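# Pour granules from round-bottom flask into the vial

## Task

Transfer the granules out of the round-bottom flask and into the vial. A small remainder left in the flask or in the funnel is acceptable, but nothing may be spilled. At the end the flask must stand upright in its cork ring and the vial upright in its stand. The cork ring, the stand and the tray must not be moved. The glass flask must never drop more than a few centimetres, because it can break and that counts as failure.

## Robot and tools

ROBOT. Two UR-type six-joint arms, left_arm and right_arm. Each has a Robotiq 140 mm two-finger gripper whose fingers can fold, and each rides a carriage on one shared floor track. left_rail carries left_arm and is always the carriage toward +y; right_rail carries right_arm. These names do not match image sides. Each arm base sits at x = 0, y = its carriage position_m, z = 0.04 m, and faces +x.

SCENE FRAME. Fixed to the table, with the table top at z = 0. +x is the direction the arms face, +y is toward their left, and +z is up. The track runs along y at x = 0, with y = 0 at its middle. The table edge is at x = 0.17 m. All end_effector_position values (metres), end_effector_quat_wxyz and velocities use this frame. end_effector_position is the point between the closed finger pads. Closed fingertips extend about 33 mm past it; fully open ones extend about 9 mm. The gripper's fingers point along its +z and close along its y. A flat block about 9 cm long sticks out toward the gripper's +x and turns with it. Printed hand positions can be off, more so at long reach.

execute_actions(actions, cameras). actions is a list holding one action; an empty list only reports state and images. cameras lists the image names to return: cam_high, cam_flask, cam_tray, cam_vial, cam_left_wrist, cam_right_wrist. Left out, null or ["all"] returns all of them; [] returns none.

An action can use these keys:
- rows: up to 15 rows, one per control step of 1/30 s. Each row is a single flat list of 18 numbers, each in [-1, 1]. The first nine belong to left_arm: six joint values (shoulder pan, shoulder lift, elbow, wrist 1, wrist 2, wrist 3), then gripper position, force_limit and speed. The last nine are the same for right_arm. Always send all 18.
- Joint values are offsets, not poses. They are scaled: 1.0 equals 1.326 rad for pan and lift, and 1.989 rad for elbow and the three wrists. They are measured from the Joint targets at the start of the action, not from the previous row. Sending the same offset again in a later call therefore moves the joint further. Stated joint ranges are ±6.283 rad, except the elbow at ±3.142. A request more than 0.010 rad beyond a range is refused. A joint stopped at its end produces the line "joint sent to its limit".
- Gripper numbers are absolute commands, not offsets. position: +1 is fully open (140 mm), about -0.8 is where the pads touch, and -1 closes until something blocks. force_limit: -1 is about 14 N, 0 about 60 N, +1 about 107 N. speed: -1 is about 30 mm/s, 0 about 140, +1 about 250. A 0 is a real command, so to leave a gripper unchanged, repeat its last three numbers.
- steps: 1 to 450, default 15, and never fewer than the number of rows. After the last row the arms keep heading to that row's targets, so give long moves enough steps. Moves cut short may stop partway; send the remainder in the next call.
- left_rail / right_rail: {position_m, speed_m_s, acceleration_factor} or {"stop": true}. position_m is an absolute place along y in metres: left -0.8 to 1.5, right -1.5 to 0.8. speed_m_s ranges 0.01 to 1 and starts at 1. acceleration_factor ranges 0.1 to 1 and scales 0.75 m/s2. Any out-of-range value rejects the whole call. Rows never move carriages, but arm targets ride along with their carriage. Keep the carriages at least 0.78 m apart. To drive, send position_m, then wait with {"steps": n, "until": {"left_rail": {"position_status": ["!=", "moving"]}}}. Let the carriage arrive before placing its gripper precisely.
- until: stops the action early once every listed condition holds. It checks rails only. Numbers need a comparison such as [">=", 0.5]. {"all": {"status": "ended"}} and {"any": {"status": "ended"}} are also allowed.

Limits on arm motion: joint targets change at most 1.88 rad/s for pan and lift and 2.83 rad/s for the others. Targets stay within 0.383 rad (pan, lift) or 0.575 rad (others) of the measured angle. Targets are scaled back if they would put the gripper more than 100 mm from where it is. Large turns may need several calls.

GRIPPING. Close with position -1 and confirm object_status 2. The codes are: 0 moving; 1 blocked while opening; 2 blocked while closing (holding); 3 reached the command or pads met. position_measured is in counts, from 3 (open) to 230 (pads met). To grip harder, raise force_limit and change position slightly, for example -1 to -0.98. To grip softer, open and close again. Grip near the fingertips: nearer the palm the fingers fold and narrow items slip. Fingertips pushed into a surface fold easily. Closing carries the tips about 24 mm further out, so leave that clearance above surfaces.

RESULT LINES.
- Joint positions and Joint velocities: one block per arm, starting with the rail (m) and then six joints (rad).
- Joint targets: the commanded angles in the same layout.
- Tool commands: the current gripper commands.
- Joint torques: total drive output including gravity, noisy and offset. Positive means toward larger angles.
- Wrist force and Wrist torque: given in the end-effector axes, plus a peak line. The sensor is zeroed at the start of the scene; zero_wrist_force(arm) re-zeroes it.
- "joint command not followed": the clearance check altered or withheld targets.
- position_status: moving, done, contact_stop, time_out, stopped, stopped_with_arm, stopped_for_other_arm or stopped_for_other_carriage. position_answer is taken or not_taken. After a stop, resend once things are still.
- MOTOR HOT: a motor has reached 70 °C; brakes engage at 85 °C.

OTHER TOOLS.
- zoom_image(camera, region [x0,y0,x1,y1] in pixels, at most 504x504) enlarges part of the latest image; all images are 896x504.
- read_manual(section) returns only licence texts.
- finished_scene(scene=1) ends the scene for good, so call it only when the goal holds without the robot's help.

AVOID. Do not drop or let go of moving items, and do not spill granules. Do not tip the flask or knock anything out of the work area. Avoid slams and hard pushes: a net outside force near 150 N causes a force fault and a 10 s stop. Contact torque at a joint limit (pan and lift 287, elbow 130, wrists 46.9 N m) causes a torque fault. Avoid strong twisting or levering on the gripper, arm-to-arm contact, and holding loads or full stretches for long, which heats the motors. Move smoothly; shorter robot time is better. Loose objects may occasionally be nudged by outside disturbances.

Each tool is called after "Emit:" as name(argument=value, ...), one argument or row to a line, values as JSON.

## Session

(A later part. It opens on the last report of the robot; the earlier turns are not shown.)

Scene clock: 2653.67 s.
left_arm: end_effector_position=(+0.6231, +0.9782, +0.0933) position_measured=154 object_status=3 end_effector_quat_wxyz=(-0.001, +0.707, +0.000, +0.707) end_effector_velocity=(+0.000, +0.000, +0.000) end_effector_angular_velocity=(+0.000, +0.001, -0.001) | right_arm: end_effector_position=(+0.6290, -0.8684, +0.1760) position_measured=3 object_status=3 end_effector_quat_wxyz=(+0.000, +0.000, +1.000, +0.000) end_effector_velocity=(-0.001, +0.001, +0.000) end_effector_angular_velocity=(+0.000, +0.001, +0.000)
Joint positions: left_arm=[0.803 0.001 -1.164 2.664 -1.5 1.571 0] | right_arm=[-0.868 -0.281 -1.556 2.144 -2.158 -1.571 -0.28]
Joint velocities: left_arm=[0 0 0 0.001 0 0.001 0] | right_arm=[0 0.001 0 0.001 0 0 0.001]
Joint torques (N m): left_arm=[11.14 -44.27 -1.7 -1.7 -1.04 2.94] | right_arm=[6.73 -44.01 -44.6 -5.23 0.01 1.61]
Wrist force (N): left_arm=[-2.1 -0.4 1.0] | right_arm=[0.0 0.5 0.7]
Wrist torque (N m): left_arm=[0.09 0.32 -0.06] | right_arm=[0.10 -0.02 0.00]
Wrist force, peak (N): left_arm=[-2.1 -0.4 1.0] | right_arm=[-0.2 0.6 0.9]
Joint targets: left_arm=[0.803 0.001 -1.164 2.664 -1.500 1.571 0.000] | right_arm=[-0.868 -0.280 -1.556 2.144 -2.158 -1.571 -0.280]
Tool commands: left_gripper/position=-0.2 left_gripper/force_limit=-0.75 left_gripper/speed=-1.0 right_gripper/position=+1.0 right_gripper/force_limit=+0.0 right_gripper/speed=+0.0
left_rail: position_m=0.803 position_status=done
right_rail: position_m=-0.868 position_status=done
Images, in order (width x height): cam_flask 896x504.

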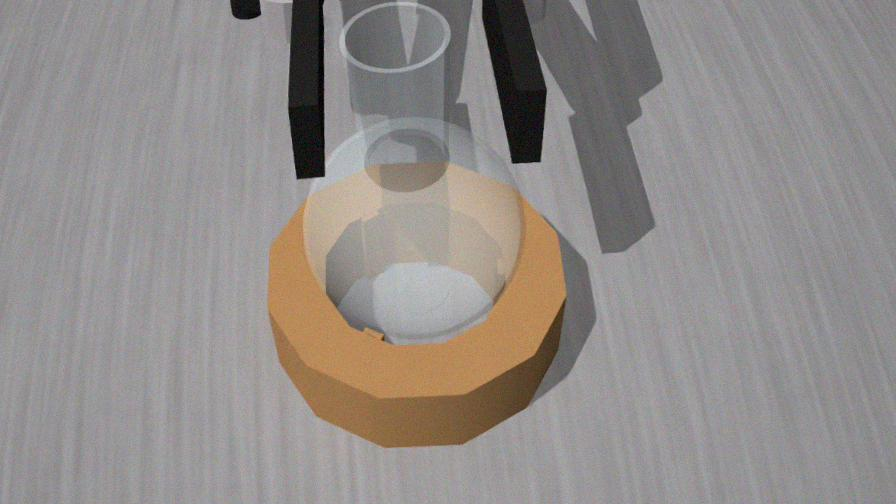

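Emit:
zoom_image(
  camera="cam_flask",
  region=[300, 0, 540, 135],
)

Emit:
execute_actions(
  actions=[],
  cameras=["cam_flask", "cam_left_wrist"],
)

Emit:
zoom_image(
  camera="cam_flask",
  region=[300, 0, 540, 135],
)

Scaled by 2.100 from the camera's 896x504 image, which has a finer 1280x720 frame.

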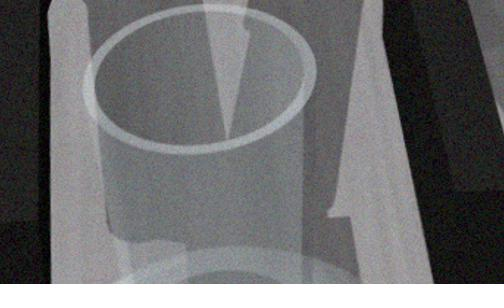

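Scene clock: 2700.37 s.
left_arm: end_effector_position=(+0.6231, +0.9782, +0.0933) position_measured=154 object_status=3 end_effector_quat_wxyz=(-0.001, +0.707, +0.000, +0.707) end_effector_velocity=(+0.000, +0.000, +0.000) end_effector_angular_velocity=(-0.002, +0.000, +0.001) | right_arm: end_effector_position=(+0.6290, -0.8684, +0.1760) position_measured=3 object_status=3 end_effector_quat_wxyz=(+0.000, +0.000, +1.000, +0.000) end_effector_velocity=(-0.001, +0.000, -0.001) end_effector_angular_velocity=(+0.000, +0.002, +0.000)
Joint positions: left_arm=[0.803 0.001 -1.164 2.664 -1.5 1.571 0] | right_arm=[-0.868 -0.281 -1.556 2.144 -2.158 -1.571 -0.281]
Joint velocities: left_arm=[0 0 0 0 0 -0.001 -0.002] | right_arm=[0 0 0 0.001 0 0 0]
Joint torques (N m): left_arm=[8.39 -44.79 -4.21 -1.53 -0.92 2.98] | right_arm=[7.84 -45.72 -44.58 -5.18 0.21 1.71]
Wrist force (N): left_arm=[-1.7 -0.7 0.7] | right_arm=[-0.1 0.6 0.9]
Wrist torque (N m): left_arm=[0.03 0.22 -0.07] | right_arm=[0.14 0.01 0.00]
Wrist force, peak (N): left_arm=[-1.9 -0.8 1.0] | right_arm=[0.4 0.6 1.1]
Joint targets: left_arm=[0.803 0.001 -1.164 2.664 -1.500 1.571 0.000] | right_arm=[-0.868 -0.280 -1.556 2.144 -2.158 -1.571 -0.280]
Tool commands: left_gripper/position=-0.2 left_gripper/force_limit=-0.75 left_gripper/speed=-1.0 right_gripper/position=+1.0 right_gripper/force_limit=+0.0 right_gripper/speed=+0.0
left_rail: position_m=0.803 position_status=done
right_rail: position_m=-0.868 position_status=done
Images, in order (width x height): cam_flask 896x504, cam_left_wrist 896x504.

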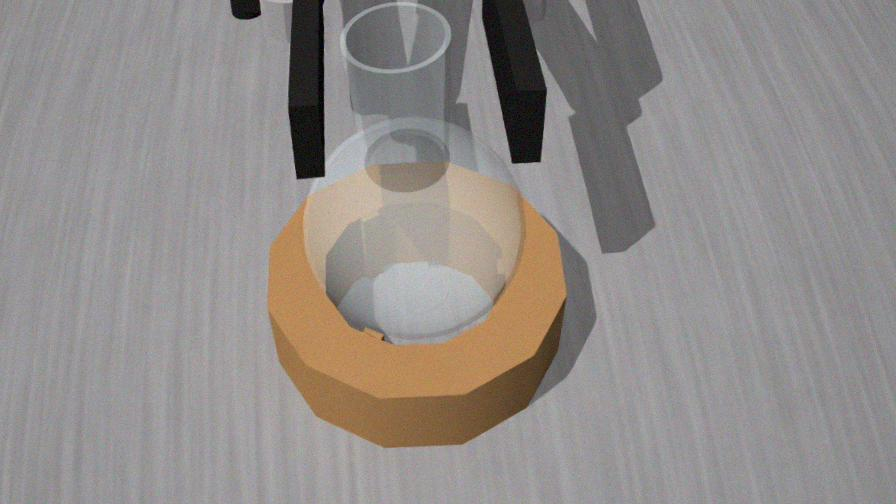

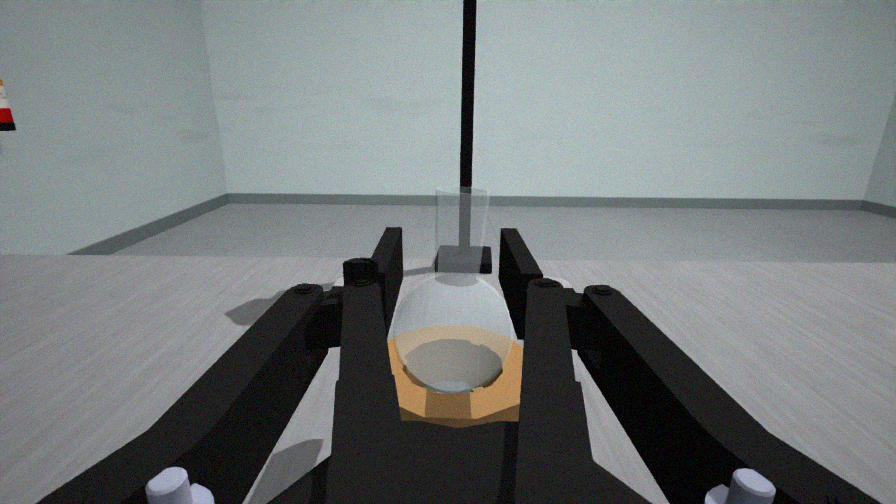

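Scaled by 2.100 from the camera's 896x504 image, which has a finer 1280x720 frame.

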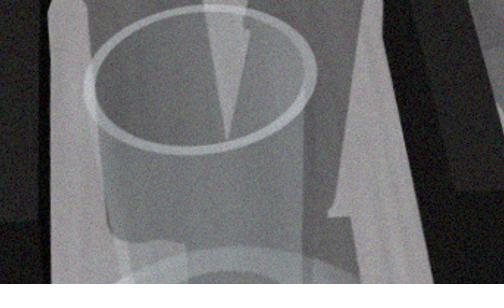

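Emit:
zoom_image(
  camera="cam_left_wrist",
  region=[360, 160, 570, 440],
)

Scaled by 1.800 from the camera's 896x504 image, which has a finer 1280x720 frame.

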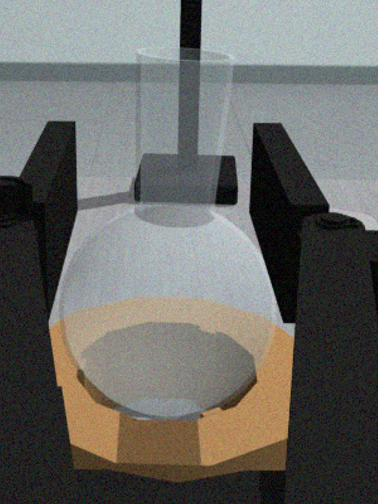

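Emit:
zoom_image(
  camera="cam_flask",
  region=[290, 170, 430, 290],
)

Emit:
zoom_image(
  camera="cam_flask",
  region=[430, 170, 570, 290],
)

Scaled by 3.600 from the camera's 896x504 image, which has a finer 1280x720 frame.

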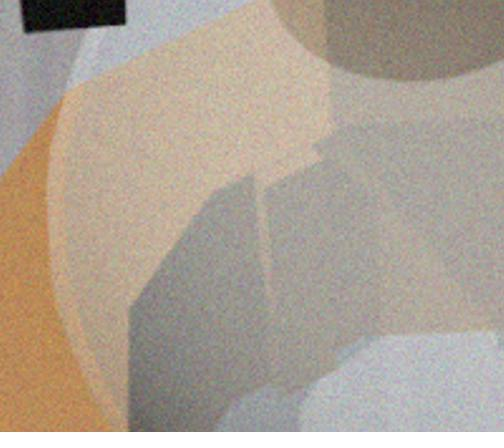

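Scaled by 3.600 from the camera's 896x504 image, which has a finer 1280x720 frame.

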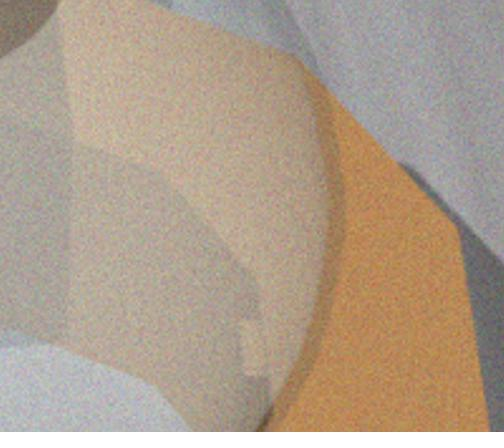

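Emit:
execute_actions(
  actions=[
    {"rows": [[-0.00068,0,0,0,0,0,-0.2,-1.0,-1.0,0,0,0,0,0,0,1.0,0.0,0.0]], "steps": 10},
  ],
  cameras=["cam_flask"],
)

Scene clock: 2791.63 s.
left_arm: end_effector_position=(+0.6233, +0.9777, +0.0933) position_measured=154 object_status=3 end_effector_quat_wxyz=(+0.000, +0.707, +0.000, +0.707) end_effector_velocity=(+0.000, +0.000, +0.000) end_effector_angular_velocity=(-0.001, +0.000, +0.001) | right_arm: end_effector_position=(+0.6290, -0.8684, +0.1760) position_measured=3 object_status=3 end_effector_quat_wxyz=(+0.000, +0.000, +1.000, +0.000) end_effector_velocity=(+0.000, +0.000, +0.000) end_effector_angular_velocity=(+0.000, +0.001, +0.002)
Joint positions: left_arm=[0.803 0 -1.164 2.664 -1.5 1.571 0] | right_arm=[-0.868 -0.281 -1.556 2.144 -2.158 -1.571 -0.281]
Joint velocities: left_arm=[0 0 0 0 0 -0.001 -0.001] | right_arm=[0 0.001 0 0 0.001 -0.001 -0.001]
Joint torques (N m): left_arm=[-12.45 -44.5 -13.73 -1.75 -0.72 2.81] | right_arm=[8.43 -48.82 -45.11 -5.41 0.02 1.86]
Wrist force (N): left_arm=[-1.5 -0.3 0.5] | right_arm=[-0.2 0.6 1.0]
Wrist torque (N m): left_arm=[0.13 0.19 -0.06] | right_arm=[0.12 0.02 0.00]
Wrist force, peak (N): left_arm=[-2.0 -0.8 1.0] | right_arm=[0.2 0.8 1.0]
Joint targets: left_arm=[0.803 0.000 -1.164 2.664 -1.500 1.571 0.000] | right_arm=[-0.868 -0.280 -1.556 2.144 -2.158 -1.571 -0.280]
left_rail: position_m=0.803 position_status=done
right_rail: position_m=-0.868 position_status=done
Images, in order (width x height): cam_flask 896x504.

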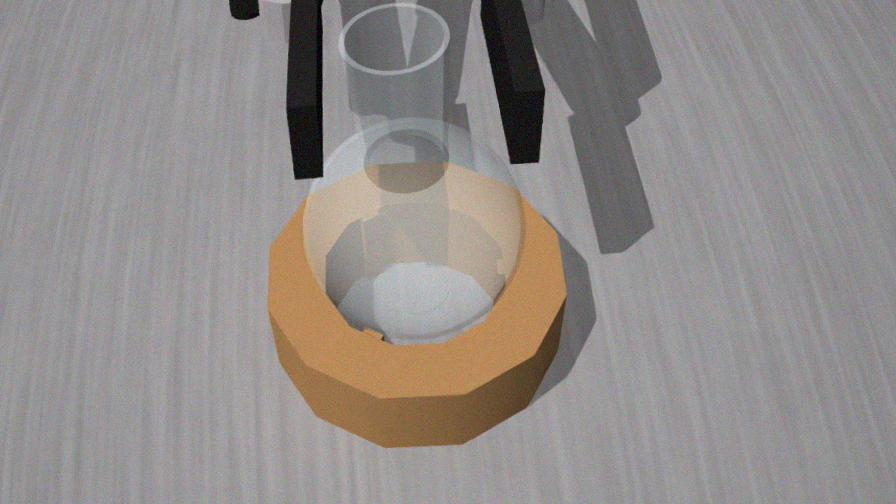

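Emit:
execute_actions(
  actions=[
    {"rows": [[0,0,0,0,0,0,-1.0,-1.0,-1.0,0,0,0,0,0,0,1.0,0.0,0.0]], "steps": 45},
  ],
  cameras=["cam_flask", "cam_left_wrist"],
)

Emit:
zoom_image(
  camera="cam_flask",
  region=[290, 0, 570, 290],
)

Scene clock: 2799.87 s.
left_arm: end_effector_position=(+0.6233, +0.9777, +0.0933) position_measured=195 object_status=2 end_effector_quat_wxyz=(+0.000, +0.707, +0.000, +0.707) end_effector_velocity=(+0.000, +0.000, +0.000) end_effector_angular_velocity=(+0.000, +0.000, -0.001) | right_arm: end_effector_position=(+0.6290, -0.8684, +0.1760) position_measured=3 object_status=3 end_effector_quat_wxyz=(+0.000, +0.000, +1.000, +0.000) end_effector_velocity=(+0.001, -0.001, +0.000) end_effector_angular_velocity=(-0.001, -0.001, +0.000)
Joint positions: left_arm=[0.803 0 -1.164 2.664 -1.5 1.571 0] | right_arm=[-0.868 -0.281 -1.556 2.144 -2.158 -1.571 -0.28]
Joint velocities: left_arm=[0 0 0 0 0 0.001 0] | right_arm=[0 0 0.001 -0.002 -0.001 -0.001 0]
Joint torques (N m): left_arm=[-10.23 -45.05 -14.21 -1.75 -0.67 2.58] | right_arm=[8.68 -45.45 -43.83 -5.1 -0.4 1.37]
Wrist force (N): left_arm=[0.7 -0.1 1.0] | right_arm=[0.2 0.2 0.7]
Wrist torque (N m): left_arm=[0.07 0.20 -0.02] | right_arm=[0.04 -0.05 0.00]
Wrist force, peak (N): left_arm=[-2.0 -0.8 0.9] | right_arm=[-0.3 0.6 1.1]
Joint targets: left_arm=[0.803 0.000 -1.164 2.664 -1.500 1.571 0.000] | right_arm=[-0.868 -0.280 -1.556 2.144 -2.158 -1.571 -0.280]
left_rail: position_m=0.803 position_status=done
right_rail: position_m=-0.868 position_status=done
Images, in order (width x height): cam_flask 896x504, cam_left_wrist 896x504.

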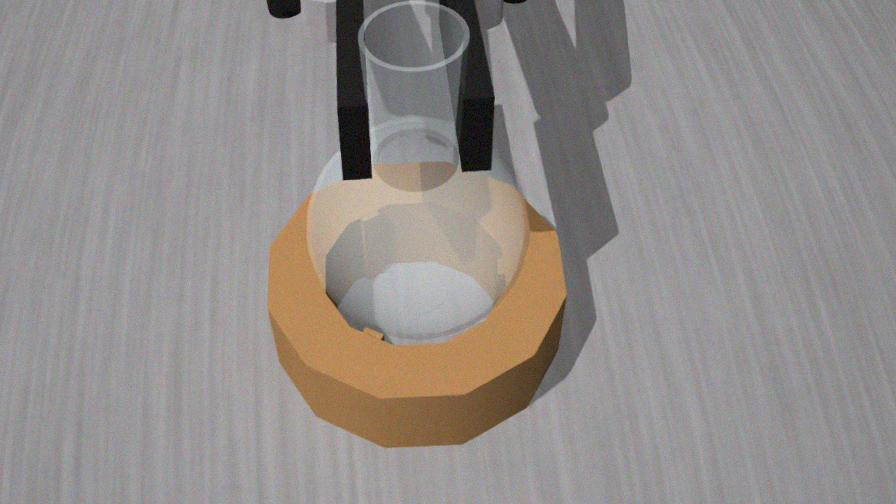

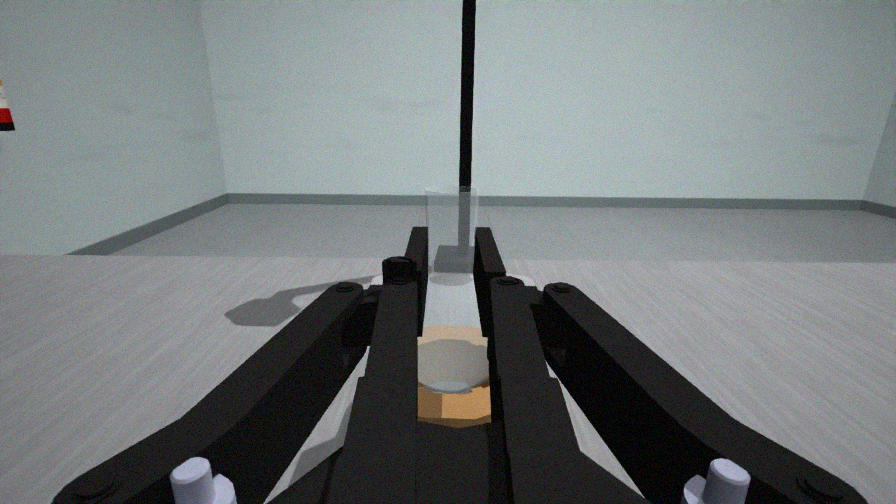

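Scaled by 1.738 from the camera's 896x504 image, which has a finer 1280x720 frame.

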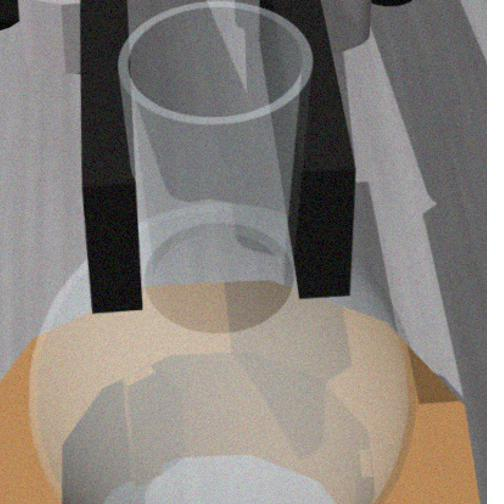

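Emit:
execute_actions(
  actions=[
    {"rows": [[0,0.000586,0.000078,-0.000783,0,0,-1.0,-1.0,-1.0,0,0,0,0,0,0,1.0,0.0,0.0],[0,0.002302,0.000308,-0.003079,0,0,-1.0,-1.0,-1.0,0,0,0,0,0,0,1.0,0.0,0.0],[0,0.005033,0.000674,-0.006732,0,0,-1.0,-1.0,-1.0,0,0,0,0,0,0,1.0,0.0,0.0],[0,0.008593,0.00115,-0.011492,0,0,-1.0,-1.0,-1.0,0,0,0,0,0,0,1.0,0.0,0.0],[0,0.012737,0.001705,-0.017034,0,0,-1.0,-1.0,-1.0,0,0,0,0,0,0,1.0,0.0,0.0],[0,0.017185,0.0023,-0.022983,0,0,-1.0,-1.0,-1.0,0,0,0,0,0,0,1.0,0.0,0.0],[0,0.021633,0.002896,-0.028931,0,0,-1.0,-1.0,-1.0,0,0,0,0,0,0,1.0,0.0,0.0],[0,0.025778,0.003451,-0.034475,0,0,-1.0,-1.0,-1.0,0,0,0,0,0,0,1.0,0.0,0.0],[0,0.029337,0.003927,-0.039234,0,0,-1.0,-1.0,-1.0,0,0,0,0,0,0,1.0,0.0,0.0],[0,0.032068,0.004293,-0.042887,0,0,-1.0,-1.0,-1.0,0,0,0,0,0,0,1.0,0.0,0.0],[0,0.033784,0.004523,-0.045183,0,0,-1.0,-1.0,-1.0,0,0,0,0,0,0,1.0,0.0,0.0],[0,0.03437,0.004601,-0.045966,0,0,-1.0,-1.0,-1.0,0,0,0,0,0,0,1.0,0.0,0.0]], "steps": 18},
  ],
  cameras=["cam_flask"],
)

Emit:
zoom_image(
  camera="cam_flask",
  region=[290, 0, 570, 290],
)

Scene clock: 2832.67 s.
left_arm: end_effector_position=(+0.6216, +0.9777, +0.0929) position_measured=195 object_status=2 end_effector_quat_wxyz=(+0.000, +0.694, +0.000, +0.720) end_effector_velocity=(+0.000, +0.000, +0.000) end_effector_angular_velocity=(+0.001, -0.002, +0.000) | right_arm: end_effector_position=(+0.6290, -0.8684, +0.1760) position_measured=3 object_status=3 end_effector_quat_wxyz=(+0.000, +0.000, +1.000, +0.000) end_effector_velocity=(+0.000, +0.000, +0.000) end_effector_angular_velocity=(+0.001, -0.001, +0.000)
Joint positions: left_arm=[0.803 0 -1.119 2.673 -1.591 1.571 0] | right_arm=[-0.868 -0.281 -1.556 2.144 -2.158 -1.571 -0.281]
Joint velocities: left_arm=[0 0 0.001 0 -0.003 0 0.001] | right_arm=[0 -0.001 0 0 0 0.001 -0.001]
Joint torques (N m): left_arm=[-8.69 -28.07 9.14 -5.41 -0.79 2.4] | right_arm=[5.64 -46.55 -45.78 -5.38 0.11 1.36]
Wrist force (N): left_arm=[-1.9 -0.2 0.6] | right_arm=[-0.1 0.5 0.5]
Wrist torque (N m): left_arm=[0.11 0.14 -0.06] | right_arm=[0.11 0.01 0.00]
Wrist force, peak (N): left_arm=[-1.9 -0.2 0.6] | right_arm=[0.3 0.5 1.1]
Joint targets: left_arm=[0.803 0.000 -1.118 2.673 -1.591 1.571 0.000] | right_arm=[-0.868 -0.280 -1.556 2.144 -2.158 -1.571 -0.280]
left_rail: position_m=0.803 position_status=done
right_rail: position_m=-0.868 position_status=done
Images, in order (width x height): cam_flask 896x504.

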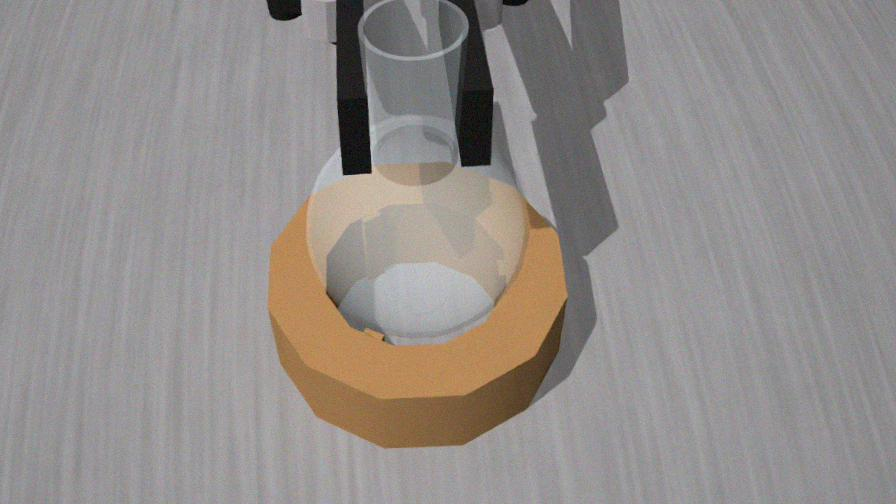

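Scaled by 1.738 from the camera's 896x504 image, which has a finer 1280x720 frame.

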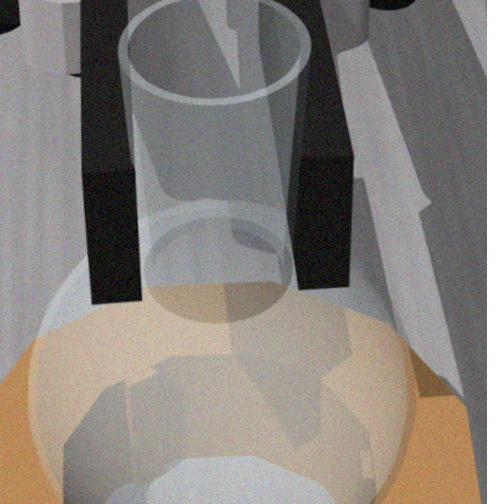

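Emit:
zoom_image(
  camera="cam_flask",
  region=[340, 0, 490, 84],
)

Emit:
zoom_image(
  camera="cam_flask",
  region=[340, 100, 490, 200],
)

Emit:
zoom_image(
  camera="cam_flask",
  region=[290, 180, 570, 370],
)

Scaled by 3.360 from the camera's 896x504 image, which has a finer 1280x720 frame.

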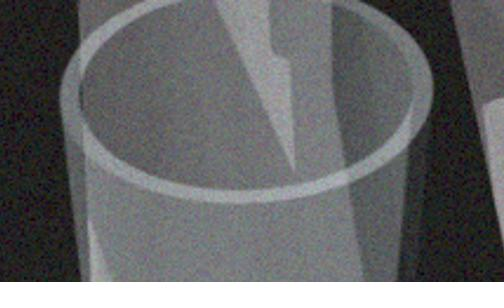

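Scaled by 3.360 from the camera's 896x504 image, which has a finer 1280x720 frame.

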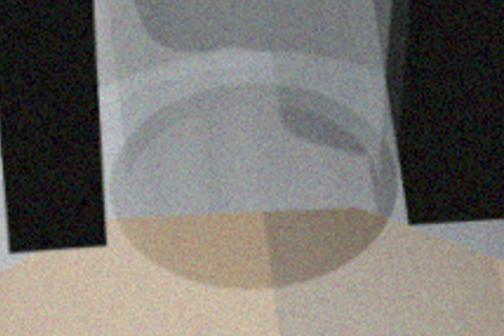

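Scaled by 1.800 from the camera's 896x504 image, which has a finer 1280x720 frame.

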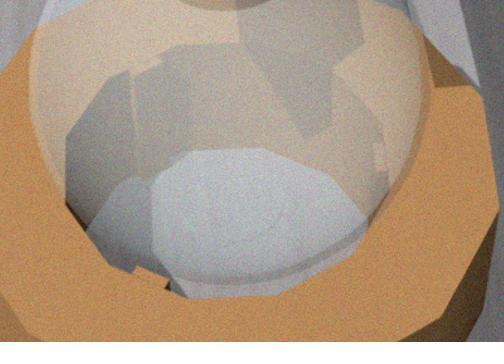

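Emit:
execute_actions(
  actions=[
    {"rows": [[0,0.000341,-0.000008,-0.000219,0,0,-1.0,-1.0,-1.0,0,0,0,0,0,0,1.0,0.0,0.0],[0,0.000682,-0.000017,-0.000438,0,0,-1.0,-1.0,-1.0,0,0,0,0,0,0,1.0,0.0,0.0],[0,0.001023,-0.000025,-0.000657,0,0,-1.0,-1.0,-1.0,0,0,0,0,0,0,1.0,0.0,0.0],[0,0.001364,-0.000033,-0.000876,0,0,-1.0,-1.0,-1.0,0,0,0,0,0,0,1.0,0.0,0.0]], "steps": 10},
  ],
  cameras=["cam_flask"],
)

Emit:
zoom_image(
  camera="cam_flask",
  region=[340, 0, 490, 84],
)

Emit:
zoom_image(
  camera="cam_flask",
  region=[340, 100, 490, 200],
)

Scene clock: 2887.33 s.
left_arm: end_effector_position=(+0.6216, +0.9777, +0.0924) position_measured=195 object_status=2 end_effector_quat_wxyz=(+0.000, +0.694, +0.000, +0.720) end_effector_velocity=(+0.000, +0.000, +0.000) end_effector_angular_velocity=(+0.000, +0.000, +0.000) | right_arm: end_effector_position=(+0.6290, -0.8684, +0.1760) position_measured=3 object_status=3 end_effector_quat_wxyz=(+0.000, +0.000, +1.000, +0.000) end_effector_velocity=(+0.000, +0.000, +0.000) end_effector_angular_velocity=(+0.001, -0.001, -0.001)
Joint positions: left_arm=[0.803 0 -1.117 2.673 -1.593 1.571 0] | right_arm=[-0.868 -0.281 -1.556 2.144 -2.158 -1.571 -0.28]
Joint velocities: left_arm=[0 0 0 0 0 0 0] | right_arm=[0 -0.001 0 0 0 0.001 0]
Joint torques (N m): left_arm=[-8.13 -33.96 -9.88 -4.97 -0.8 2.56] | right_arm=[8.32 -47.2 -43.44 -5.44 -0.15 1.33]
Wrist force (N): left_arm=[-0.2 -0.5 0.4] | right_arm=[0.1 0.4 0.7]
Wrist torque (N m): left_arm=[0.03 0.12 -0.03] | right_arm=[0.08 -0.05 0.00]
Wrist force, peak (N): left_arm=[-2.3 -0.4 0.9] | right_arm=[-0.2 0.1 1.1]
Joint targets: left_arm=[0.803 0.000 -1.117 2.673 -1.593 1.571 0.000] | right_arm=[-0.868 -0.280 -1.556 2.144 -2.158 -1.571 -0.280]
left_rail: position_m=0.803 position_status=done
right_rail: position_m=-0.868 position_status=done
Images, in order (width x height): cam_flask 896x504.

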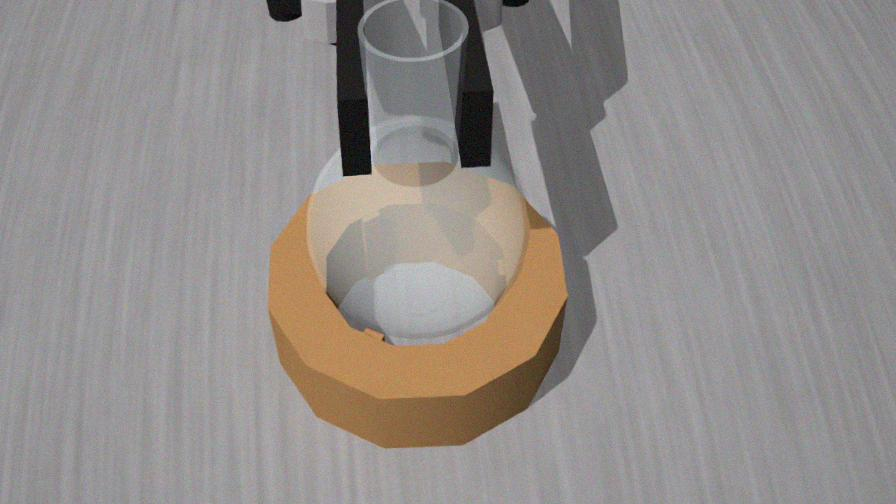

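Scaled by 3.360 from the camera's 896x504 image, which has a finer 1280x720 frame.

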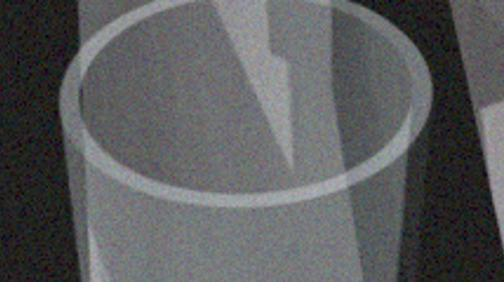

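Scaled by 3.360 from the camera's 896x504 image, which has a finer 1280x720 frame.

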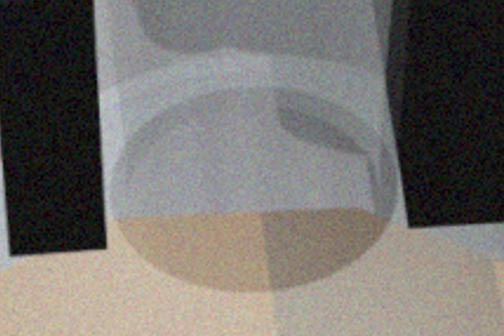

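Emit:
execute_actions(
  actions=[
    {"rows": [[-0.000117,-0.000132,-0.000107,0.000195,0,0,-1.0,-1.0,-1.0,0,0,0,0,0,0,1.0,0.0,0.0],[-0.000234,-0.000263,-0.000214,0.000389,0,0,-1.0,-1.0,-1.0,0,0,0,0,0,0,1.0,0.0,0.0],[-0.000351,-0.000395,-0.00032,0.000584,0,0,-1.0,-1.0,-1.0,0,0,0,0,0,0,1.0,0.0,0.0],[-0.000468,-0.000526,-0.000427,0.000778,0,0,-1.0,-1.0,-1.0,0,0,0,0,0,0,1.0,0.0,0.0]], "steps": 12},
  ],
  cameras=["cam_flask"],
)

Emit:
zoom_image(
  camera="cam_flask",
  region=[290, 0, 570, 290],
)

Scene clock: 2912.30 s.
left_arm: end_effector_position=(+0.6222, +0.9773, +0.0926) position_measured=195 object_status=2 end_effector_quat_wxyz=(+0.000, +0.694, +0.000, +0.720) end_effector_velocity=(+0.000, +0.000, +0.000) end_effector_angular_velocity=(+0.001, -0.001, +0.000) | right_arm: end_effector_position=(+0.6290, -0.8684, +0.1760) position_measured=3 object_status=3 end_effector_quat_wxyz=(+0.000, +0.000, +1.000, +0.000) end_effector_velocity=(+0.000, +0.000, +0.000) end_effector_angular_velocity=(+0.001, +0.000, -0.001)
Joint positions: left_arm=[0.803 0 -1.117 2.672 -1.592 1.571 0] | right_arm=[-0.868 -0.281 -1.556 2.144 -2.158 -1.571 -0.28]
Joint velocities: left_arm=[0 0 0 -0.001 0 0 0.001] | right_arm=[0 0 0 0 0 0.001 0]
Joint torques (N m): left_arm=[-12.28 -57.43 -14.73 -1.39 -0.57 2.26] | right_arm=[5.31 -45.27 -44.01 -5.36 -0.07 1.49]
Wrist force (N): left_arm=[-1.6 -0.7 0.3] | right_arm=[-0.2 0.8 0.7]
Wrist torque (N m): left_arm=[0.01 0.05 -0.06] | right_arm=[0.18 0.03 0.00]
Wrist force, peak (N): left_arm=[-1.9 -1.0 0.1] | right_arm=[0.0 0.9 0.9]
Joint targets: left_arm=[0.803 0.000 -1.117 2.672 -1.592 1.571 0.000] | right_arm=[-0.868 -0.280 -1.556 2.144 -2.158 -1.571 -0.280]
left_rail: position_m=0.803 position_status=done
right_rail: position_m=-0.868 position_status=done
Images, in order (width x height): cam_flask 896x504.

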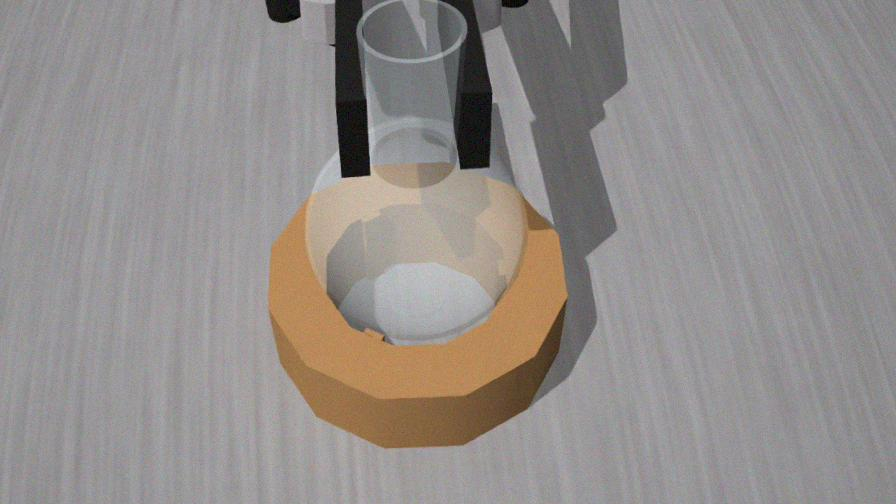

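Scaled by 1.738 from the camera's 896x504 image, which has a finer 1280x720 frame.

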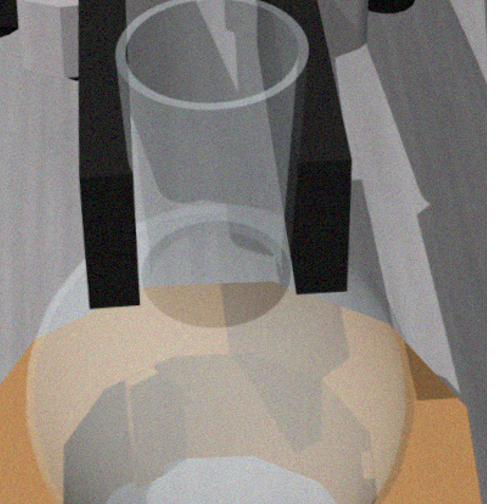

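Emit:
execute_actions(
  actions=[
    {"rows": [[0,0,0,0,0,0,-0.2,-1.0,-1.0,0,0,0,0,0,0,1.0,0.0,0.0]], "steps": 35},
  ],
  cameras=["cam_flask"],
)

Emit:
zoom_image(
  camera="cam_flask",
  region=[290, 0, 570, 290],
)

Scene clock: 2920.73 s.
left_arm: end_effector_position=(+0.6222, +0.9773, +0.0926) position_measured=154 object_status=3 end_effector_quat_wxyz=(+0.000, +0.694, +0.000, +0.720) end_effector_velocity=(+0.000, +0.000, +0.000) end_effector_angular_velocity=(-0.001, +0.000, +0.001) | right_arm: end_effector_position=(+0.6290, -0.8684, +0.1760) position_measured=3 object_status=3 end_effector_quat_wxyz=(+0.000, +0.000, +1.000, +0.000) end_effector_velocity=(+0.000, +0.000, +0.001) end_effector_angular_velocity=(+0.001, -0.001, -0.001)
Joint positions: left_arm=[0.803 0 -1.117 2.672 -1.591 1.571 0] | right_arm=[-0.868 -0.281 -1.556 2.144 -2.158 -1.571 -0.281]
Joint velocities: left_arm=[0 0 0 0 0.001 -0.001 -0.001] | right_arm=[0 -0.001 -0.002 0 0 0.001 0]
Joint torques (N m): left_arm=[-9.18 -57.5 -3.37 -2.66 -0.77 2.28] | right_arm=[7.81 -43.73 -43.94 -5.18 -0.07 1.55]
Wrist force (N): left_arm=[-1.7 -0.9 0.5] | right_arm=[-0.2 0.4 0.8]
Wrist torque (N m): left_arm=[-0.01 0.21 -0.06] | right_arm=[0.08 0.02 0.00]
Wrist force, peak (N): left_arm=[-2.2 -0.7 0.7] | right_arm=[-0.1 0.6 1.1]
Joint targets: left_arm=[0.803 0.000 -1.117 2.672 -1.592 1.571 0.000] | right_arm=[-0.868 -0.280 -1.556 2.144 -2.158 -1.571 -0.280]
left_rail: position_m=0.803 position_status=done
right_rail: position_m=-0.868 position_status=done
Images, in order (width x height): cam_flask 896x504.

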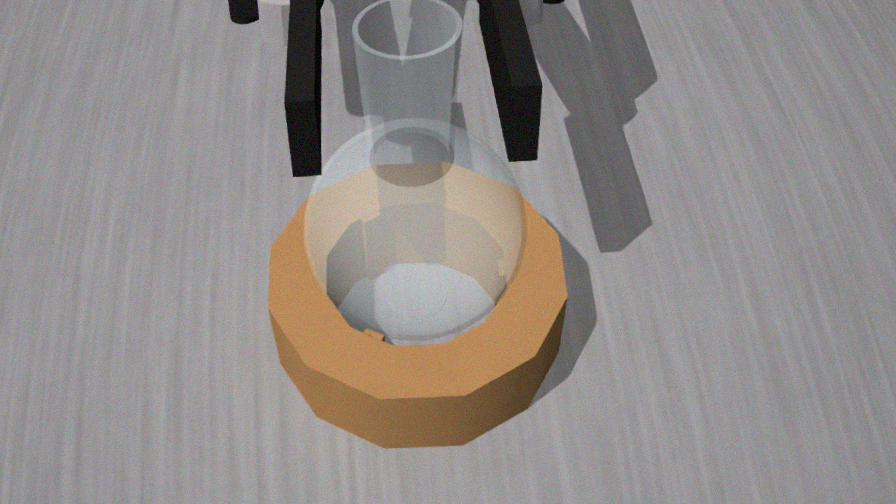

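Scaled by 1.738 from the camera's 896x504 image, which has a finer 1280x720 frame.

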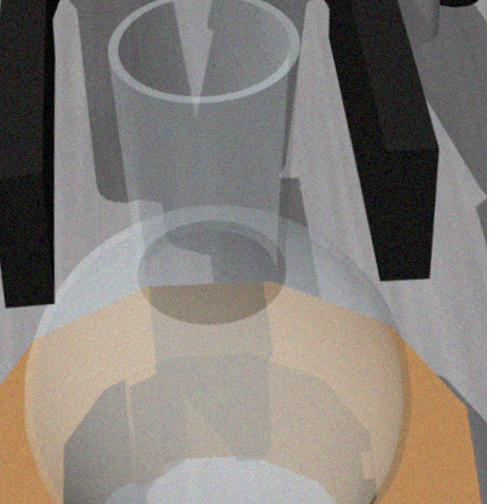

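Emit:
execute_actions(
  actions=[],
  cameras=["cam_high", "cam_flask"],
)

Emit:
zoom_image(
  camera="cam_flask",
  region=[290, 0, 570, 290],
)

Scene clock: 3131.60 s.
left_arm: end_effector_position=(+0.6222, +0.9773, +0.0926) position_measured=154 object_status=3 end_effector_quat_wxyz=(+0.000, +0.694, +0.000, +0.720) end_effector_velocity=(+0.000, +0.000, +0.000) end_effector_angular_velocity=(-0.001, +0.000, +0.000) | right_arm: end_effector_position=(+0.6290, -0.8684, +0.1760) position_measured=3 object_status=3 end_effector_quat_wxyz=(+0.000, +0.000, +1.000, +0.000) end_effector_velocity=(+0.000, +0.000, -0.001) end_effector_angular_velocity=(+0.000, +0.002, +0.000)
Joint positions: left_arm=[0.803 0 -1.117 2.672 -1.591 1.571 0] | right_arm=[-0.868 -0.281 -1.556 2.144 -2.158 -1.571 -0.281]
Joint velocities: left_arm=[0 0 0 0 0 0 -0.001] | right_arm=[0 -0.001 0.001 0 0 0 0]
Joint torques (N m): left_arm=[-6.81 -55.15 6.06 -4.56 -0.66 2.41] | right_arm=[12.36 -42.91 -45.3 -5.68 -0.12 1.32]
Wrist force (N): left_arm=[-1.4 -0.7 0.5] | right_arm=[0.2 0.4 0.9]
Wrist torque (N m): left_arm=[0.04 0.13 -0.05] | right_arm=[0.10 -0.06 0.00]
Wrist force, peak (N): left_arm=[-1.9 -1.0 0.7] | right_arm=[-0.5 0.8 0.9]
Joint targets: left_arm=[0.803 0.000 -1.117 2.672 -1.592 1.571 0.000] | right_arm=[-0.868 -0.280 -1.556 2.144 -2.158 -1.571 -0.280]
Tool commands: left_gripper/position=-0.2 left_gripper/force_limit=-1.0 left_gripper/speed=-1.0 right_gripper/position=+1.0 right_gripper/force_limit=+0.0 right_gripper/speed=+0.0
left_rail: position_m=0.803 position_status=done
right_rail: position_m=-0.868 position_status=done
Images, in order (width x height): cam_high 896x504, cam_flask 896x504.

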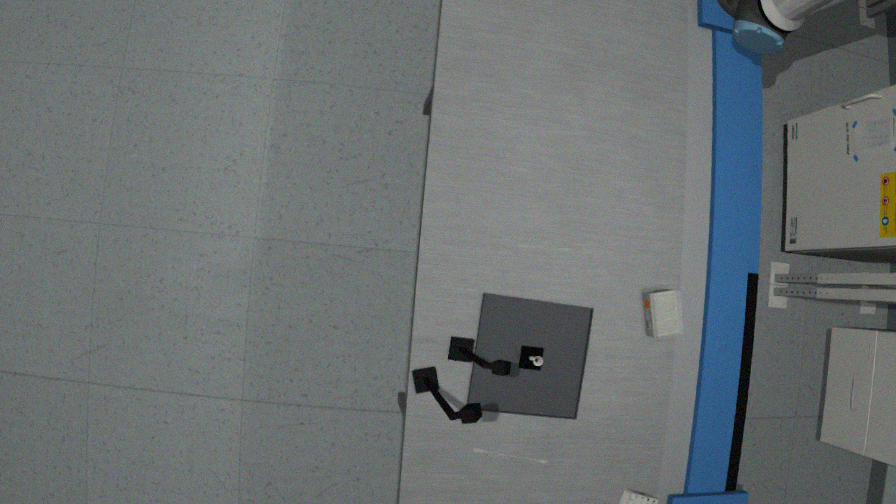

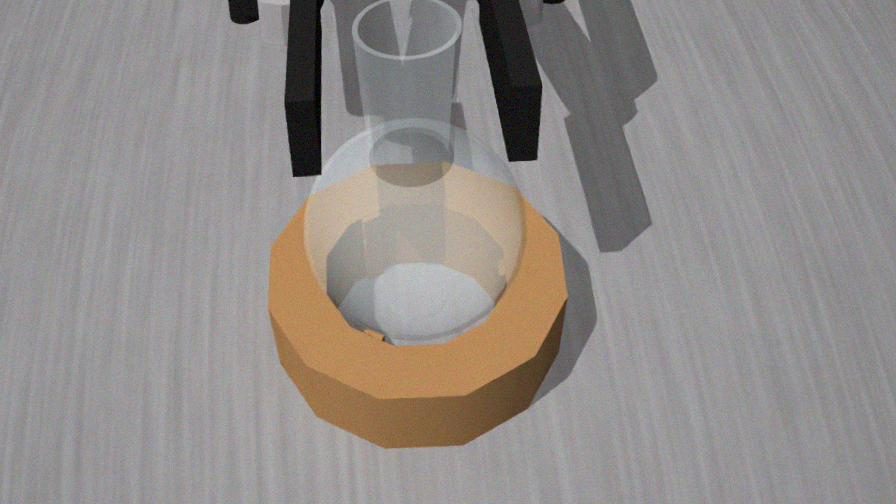

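Scaled by 1.738 from the camera's 896x504 image, which has a finer 1280x720 frame.

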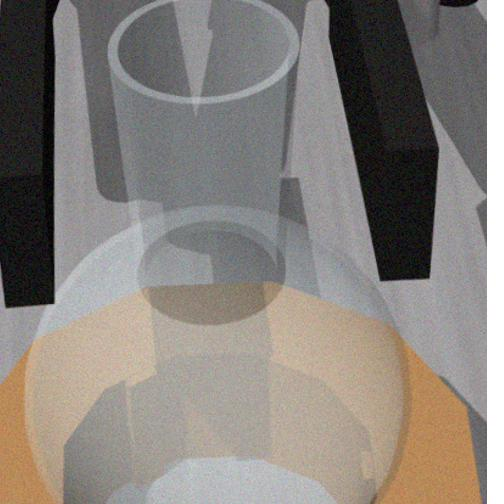

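Emit:
zoom_image(
  camera="cam_high",
  region=[440, 270, 620, 450],
)

Scaled by 2.800 from the camera's 896x504 image, which has a finer 1280x720 frame.

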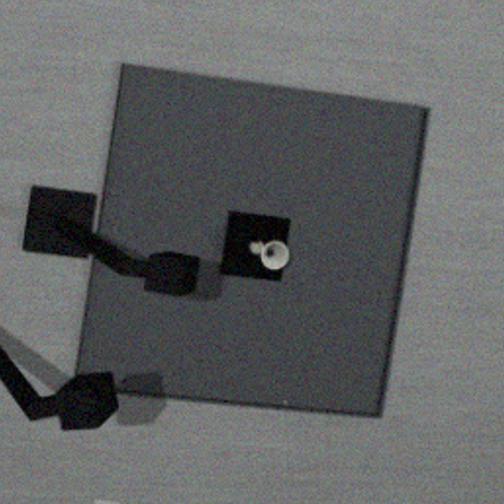

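Emit:
zoom_image(
  camera="cam_high",
  region=[505, 340, 595, 430],
)

Emit:
zoom_image(
  camera="cam_tray",
  region=[600, 180, 700, 290],
)

Emit:
execute_actions(
  actions=[],
  cameras=["cam_high", "cam_tray", "cam_vial", "cam_flask"],
)

Emit:
zoom_image(
  camera="cam_tray",
  region=[600, 180, 700, 290],
)

Emit:
zoom_image(
  camera="cam_vial",
  region=[780, 150, 896, 270],
)

Scaled by 5.600 from the camera's 896x504 image, which has a finer 1280x720 frame.

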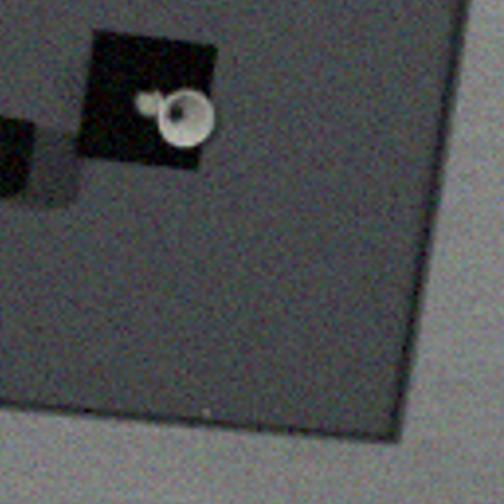

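This scene's latest camera images include none from cam_tray. They are from: cam_high, cam_flask. cam_tray's image comes with the result of a call that names it in "cameras".

Scene clock: 3180.37 s.
left_arm: end_effector_position=(+0.6222, +0.9773, +0.0926) position_measured=154 object_status=3 end_effector_quat_wxyz=(+0.000, +0.694, +0.000, +0.720) end_effector_velocity=(+0.000, +0.001, +0.000) end_effector_angular_velocity=(-0.002, +0.000, +0.002) | right_arm: end_effector_position=(+0.6290, -0.8684, +0.1760) position_measured=3 object_status=3 end_effector_quat_wxyz=(+0.000, +0.000, +1.000, +0.000) end_effector_velocity=(+0.000, +0.001, -0.002) end_effector_angular_velocity=(+0.002, +0.003, +0.001)
Joint positions: left_arm=[0.803 0 -1.117 2.672 -1.592 1.571 0] | right_arm=[-0.868 -0.281 -1.556 2.144 -2.158 -1.571 -0.281]
Joint velocities: left_arm=[0 -0.001 0 0 0 -0.003 -0.002] | right_arm=[0 0.001 0.002 0 0 0.001 -0.001]
Joint torques (N m): left_arm=[-5.46 -52.04 5.42 -4.7 -0.54 2.36] | right_arm=[8.36 -44.35 -43.59 -5.06 0.39 1.48]
Wrist force (N): left_arm=[-1.8 -0.7 0.4] | right_arm=[0.2 0.5 0.5]
Wrist torque (N m): left_arm=[0.06 0.21 -0.06] | right_arm=[0.12 -0.06 0.00]
Wrist force, peak (N): left_arm=[-1.8 -0.9 1.0] | right_arm=[-0.3 0.6 1.1]
Joint targets: left_arm=[0.803 0.000 -1.117 2.672 -1.592 1.571 0.000] | right_arm=[-0.868 -0.280 -1.556 2.144 -2.158 -1.571 -0.280]
Tool commands: left_gripper/position=-0.2 left_gripper/force_limit=-1.0 left_gripper/speed=-1.0 right_gripper/position=+1.0 right_gripper/force_limit=+0.0 right_gripper/speed=+0.0
left_rail: position_m=0.803 position_status=done
right_rail: position_m=-0.868 position_status=done
Images, in order (width x height): cam_high 896x504, cam_flask 896x504, cam_tray 896x504, cam_vial 896x504.

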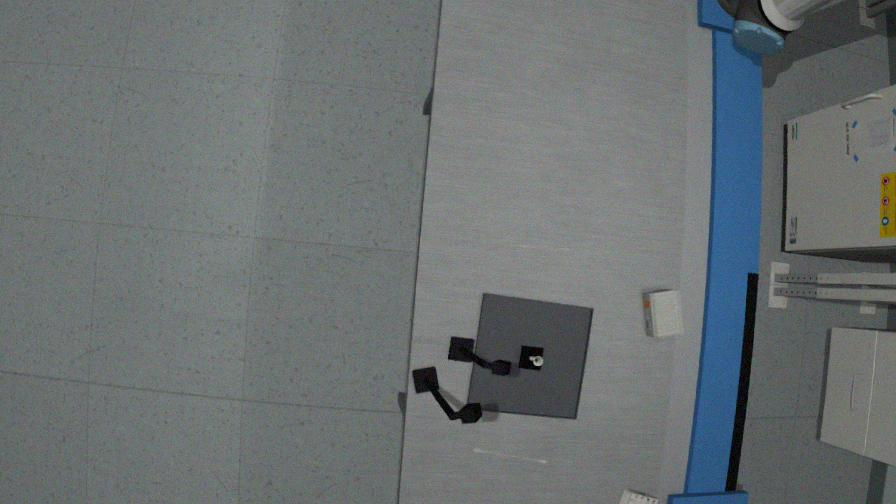

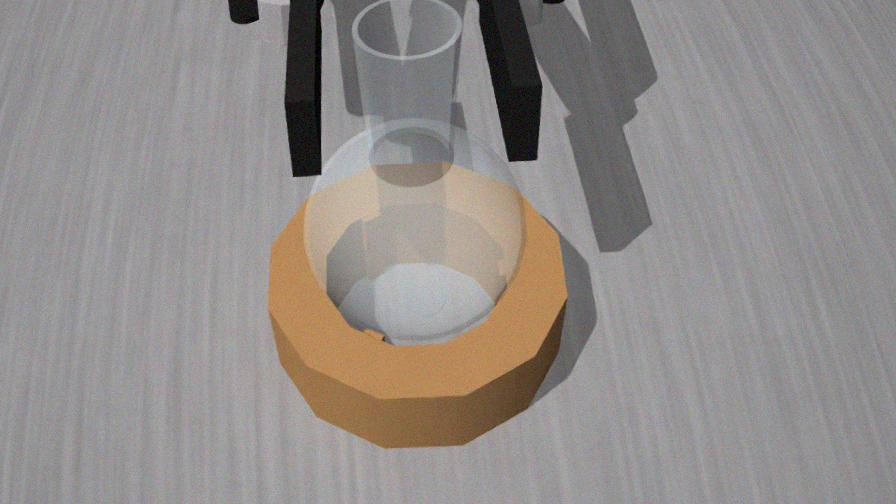

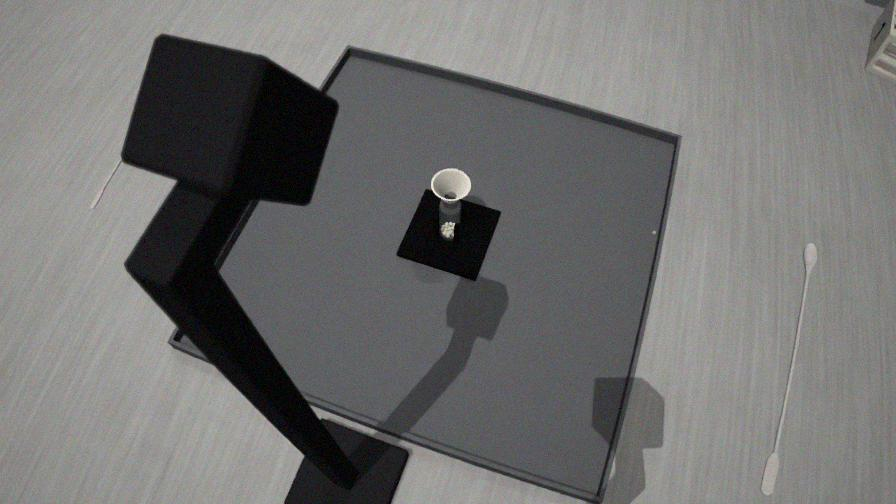

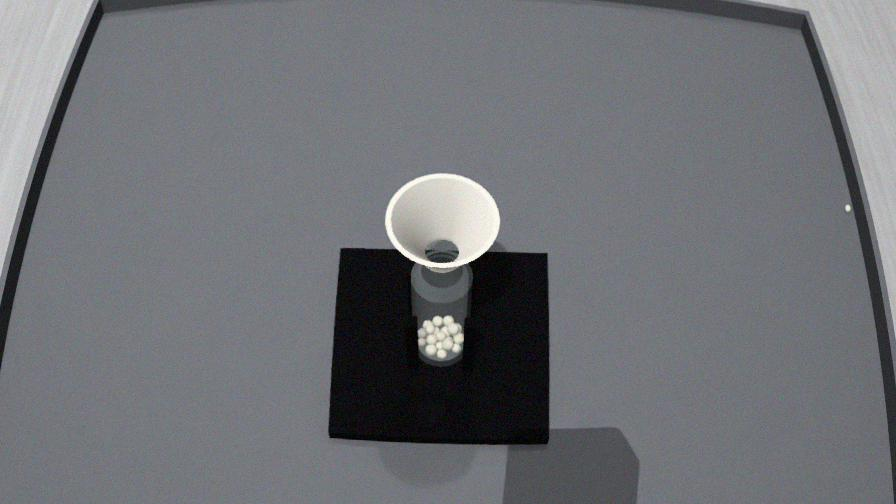

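Scaled by 4.582 from the camera's 896x504 image, which has a finer 1280x720 frame.

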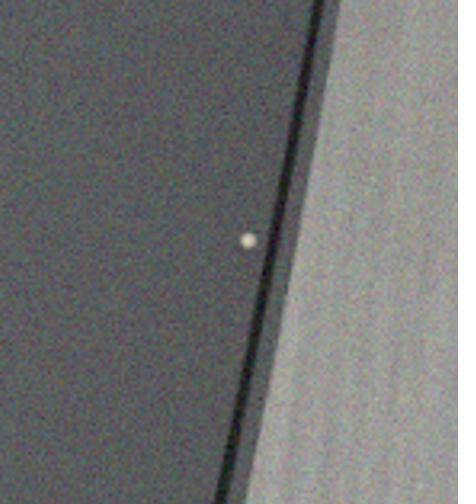

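Scaled by 4.200 from the camera's 896x504 image, which has a finer 1280x720 frame.

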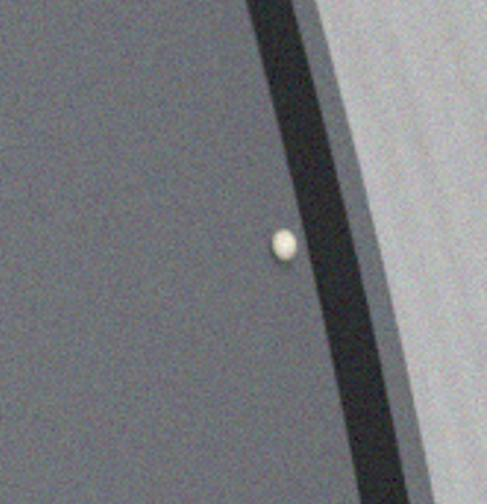

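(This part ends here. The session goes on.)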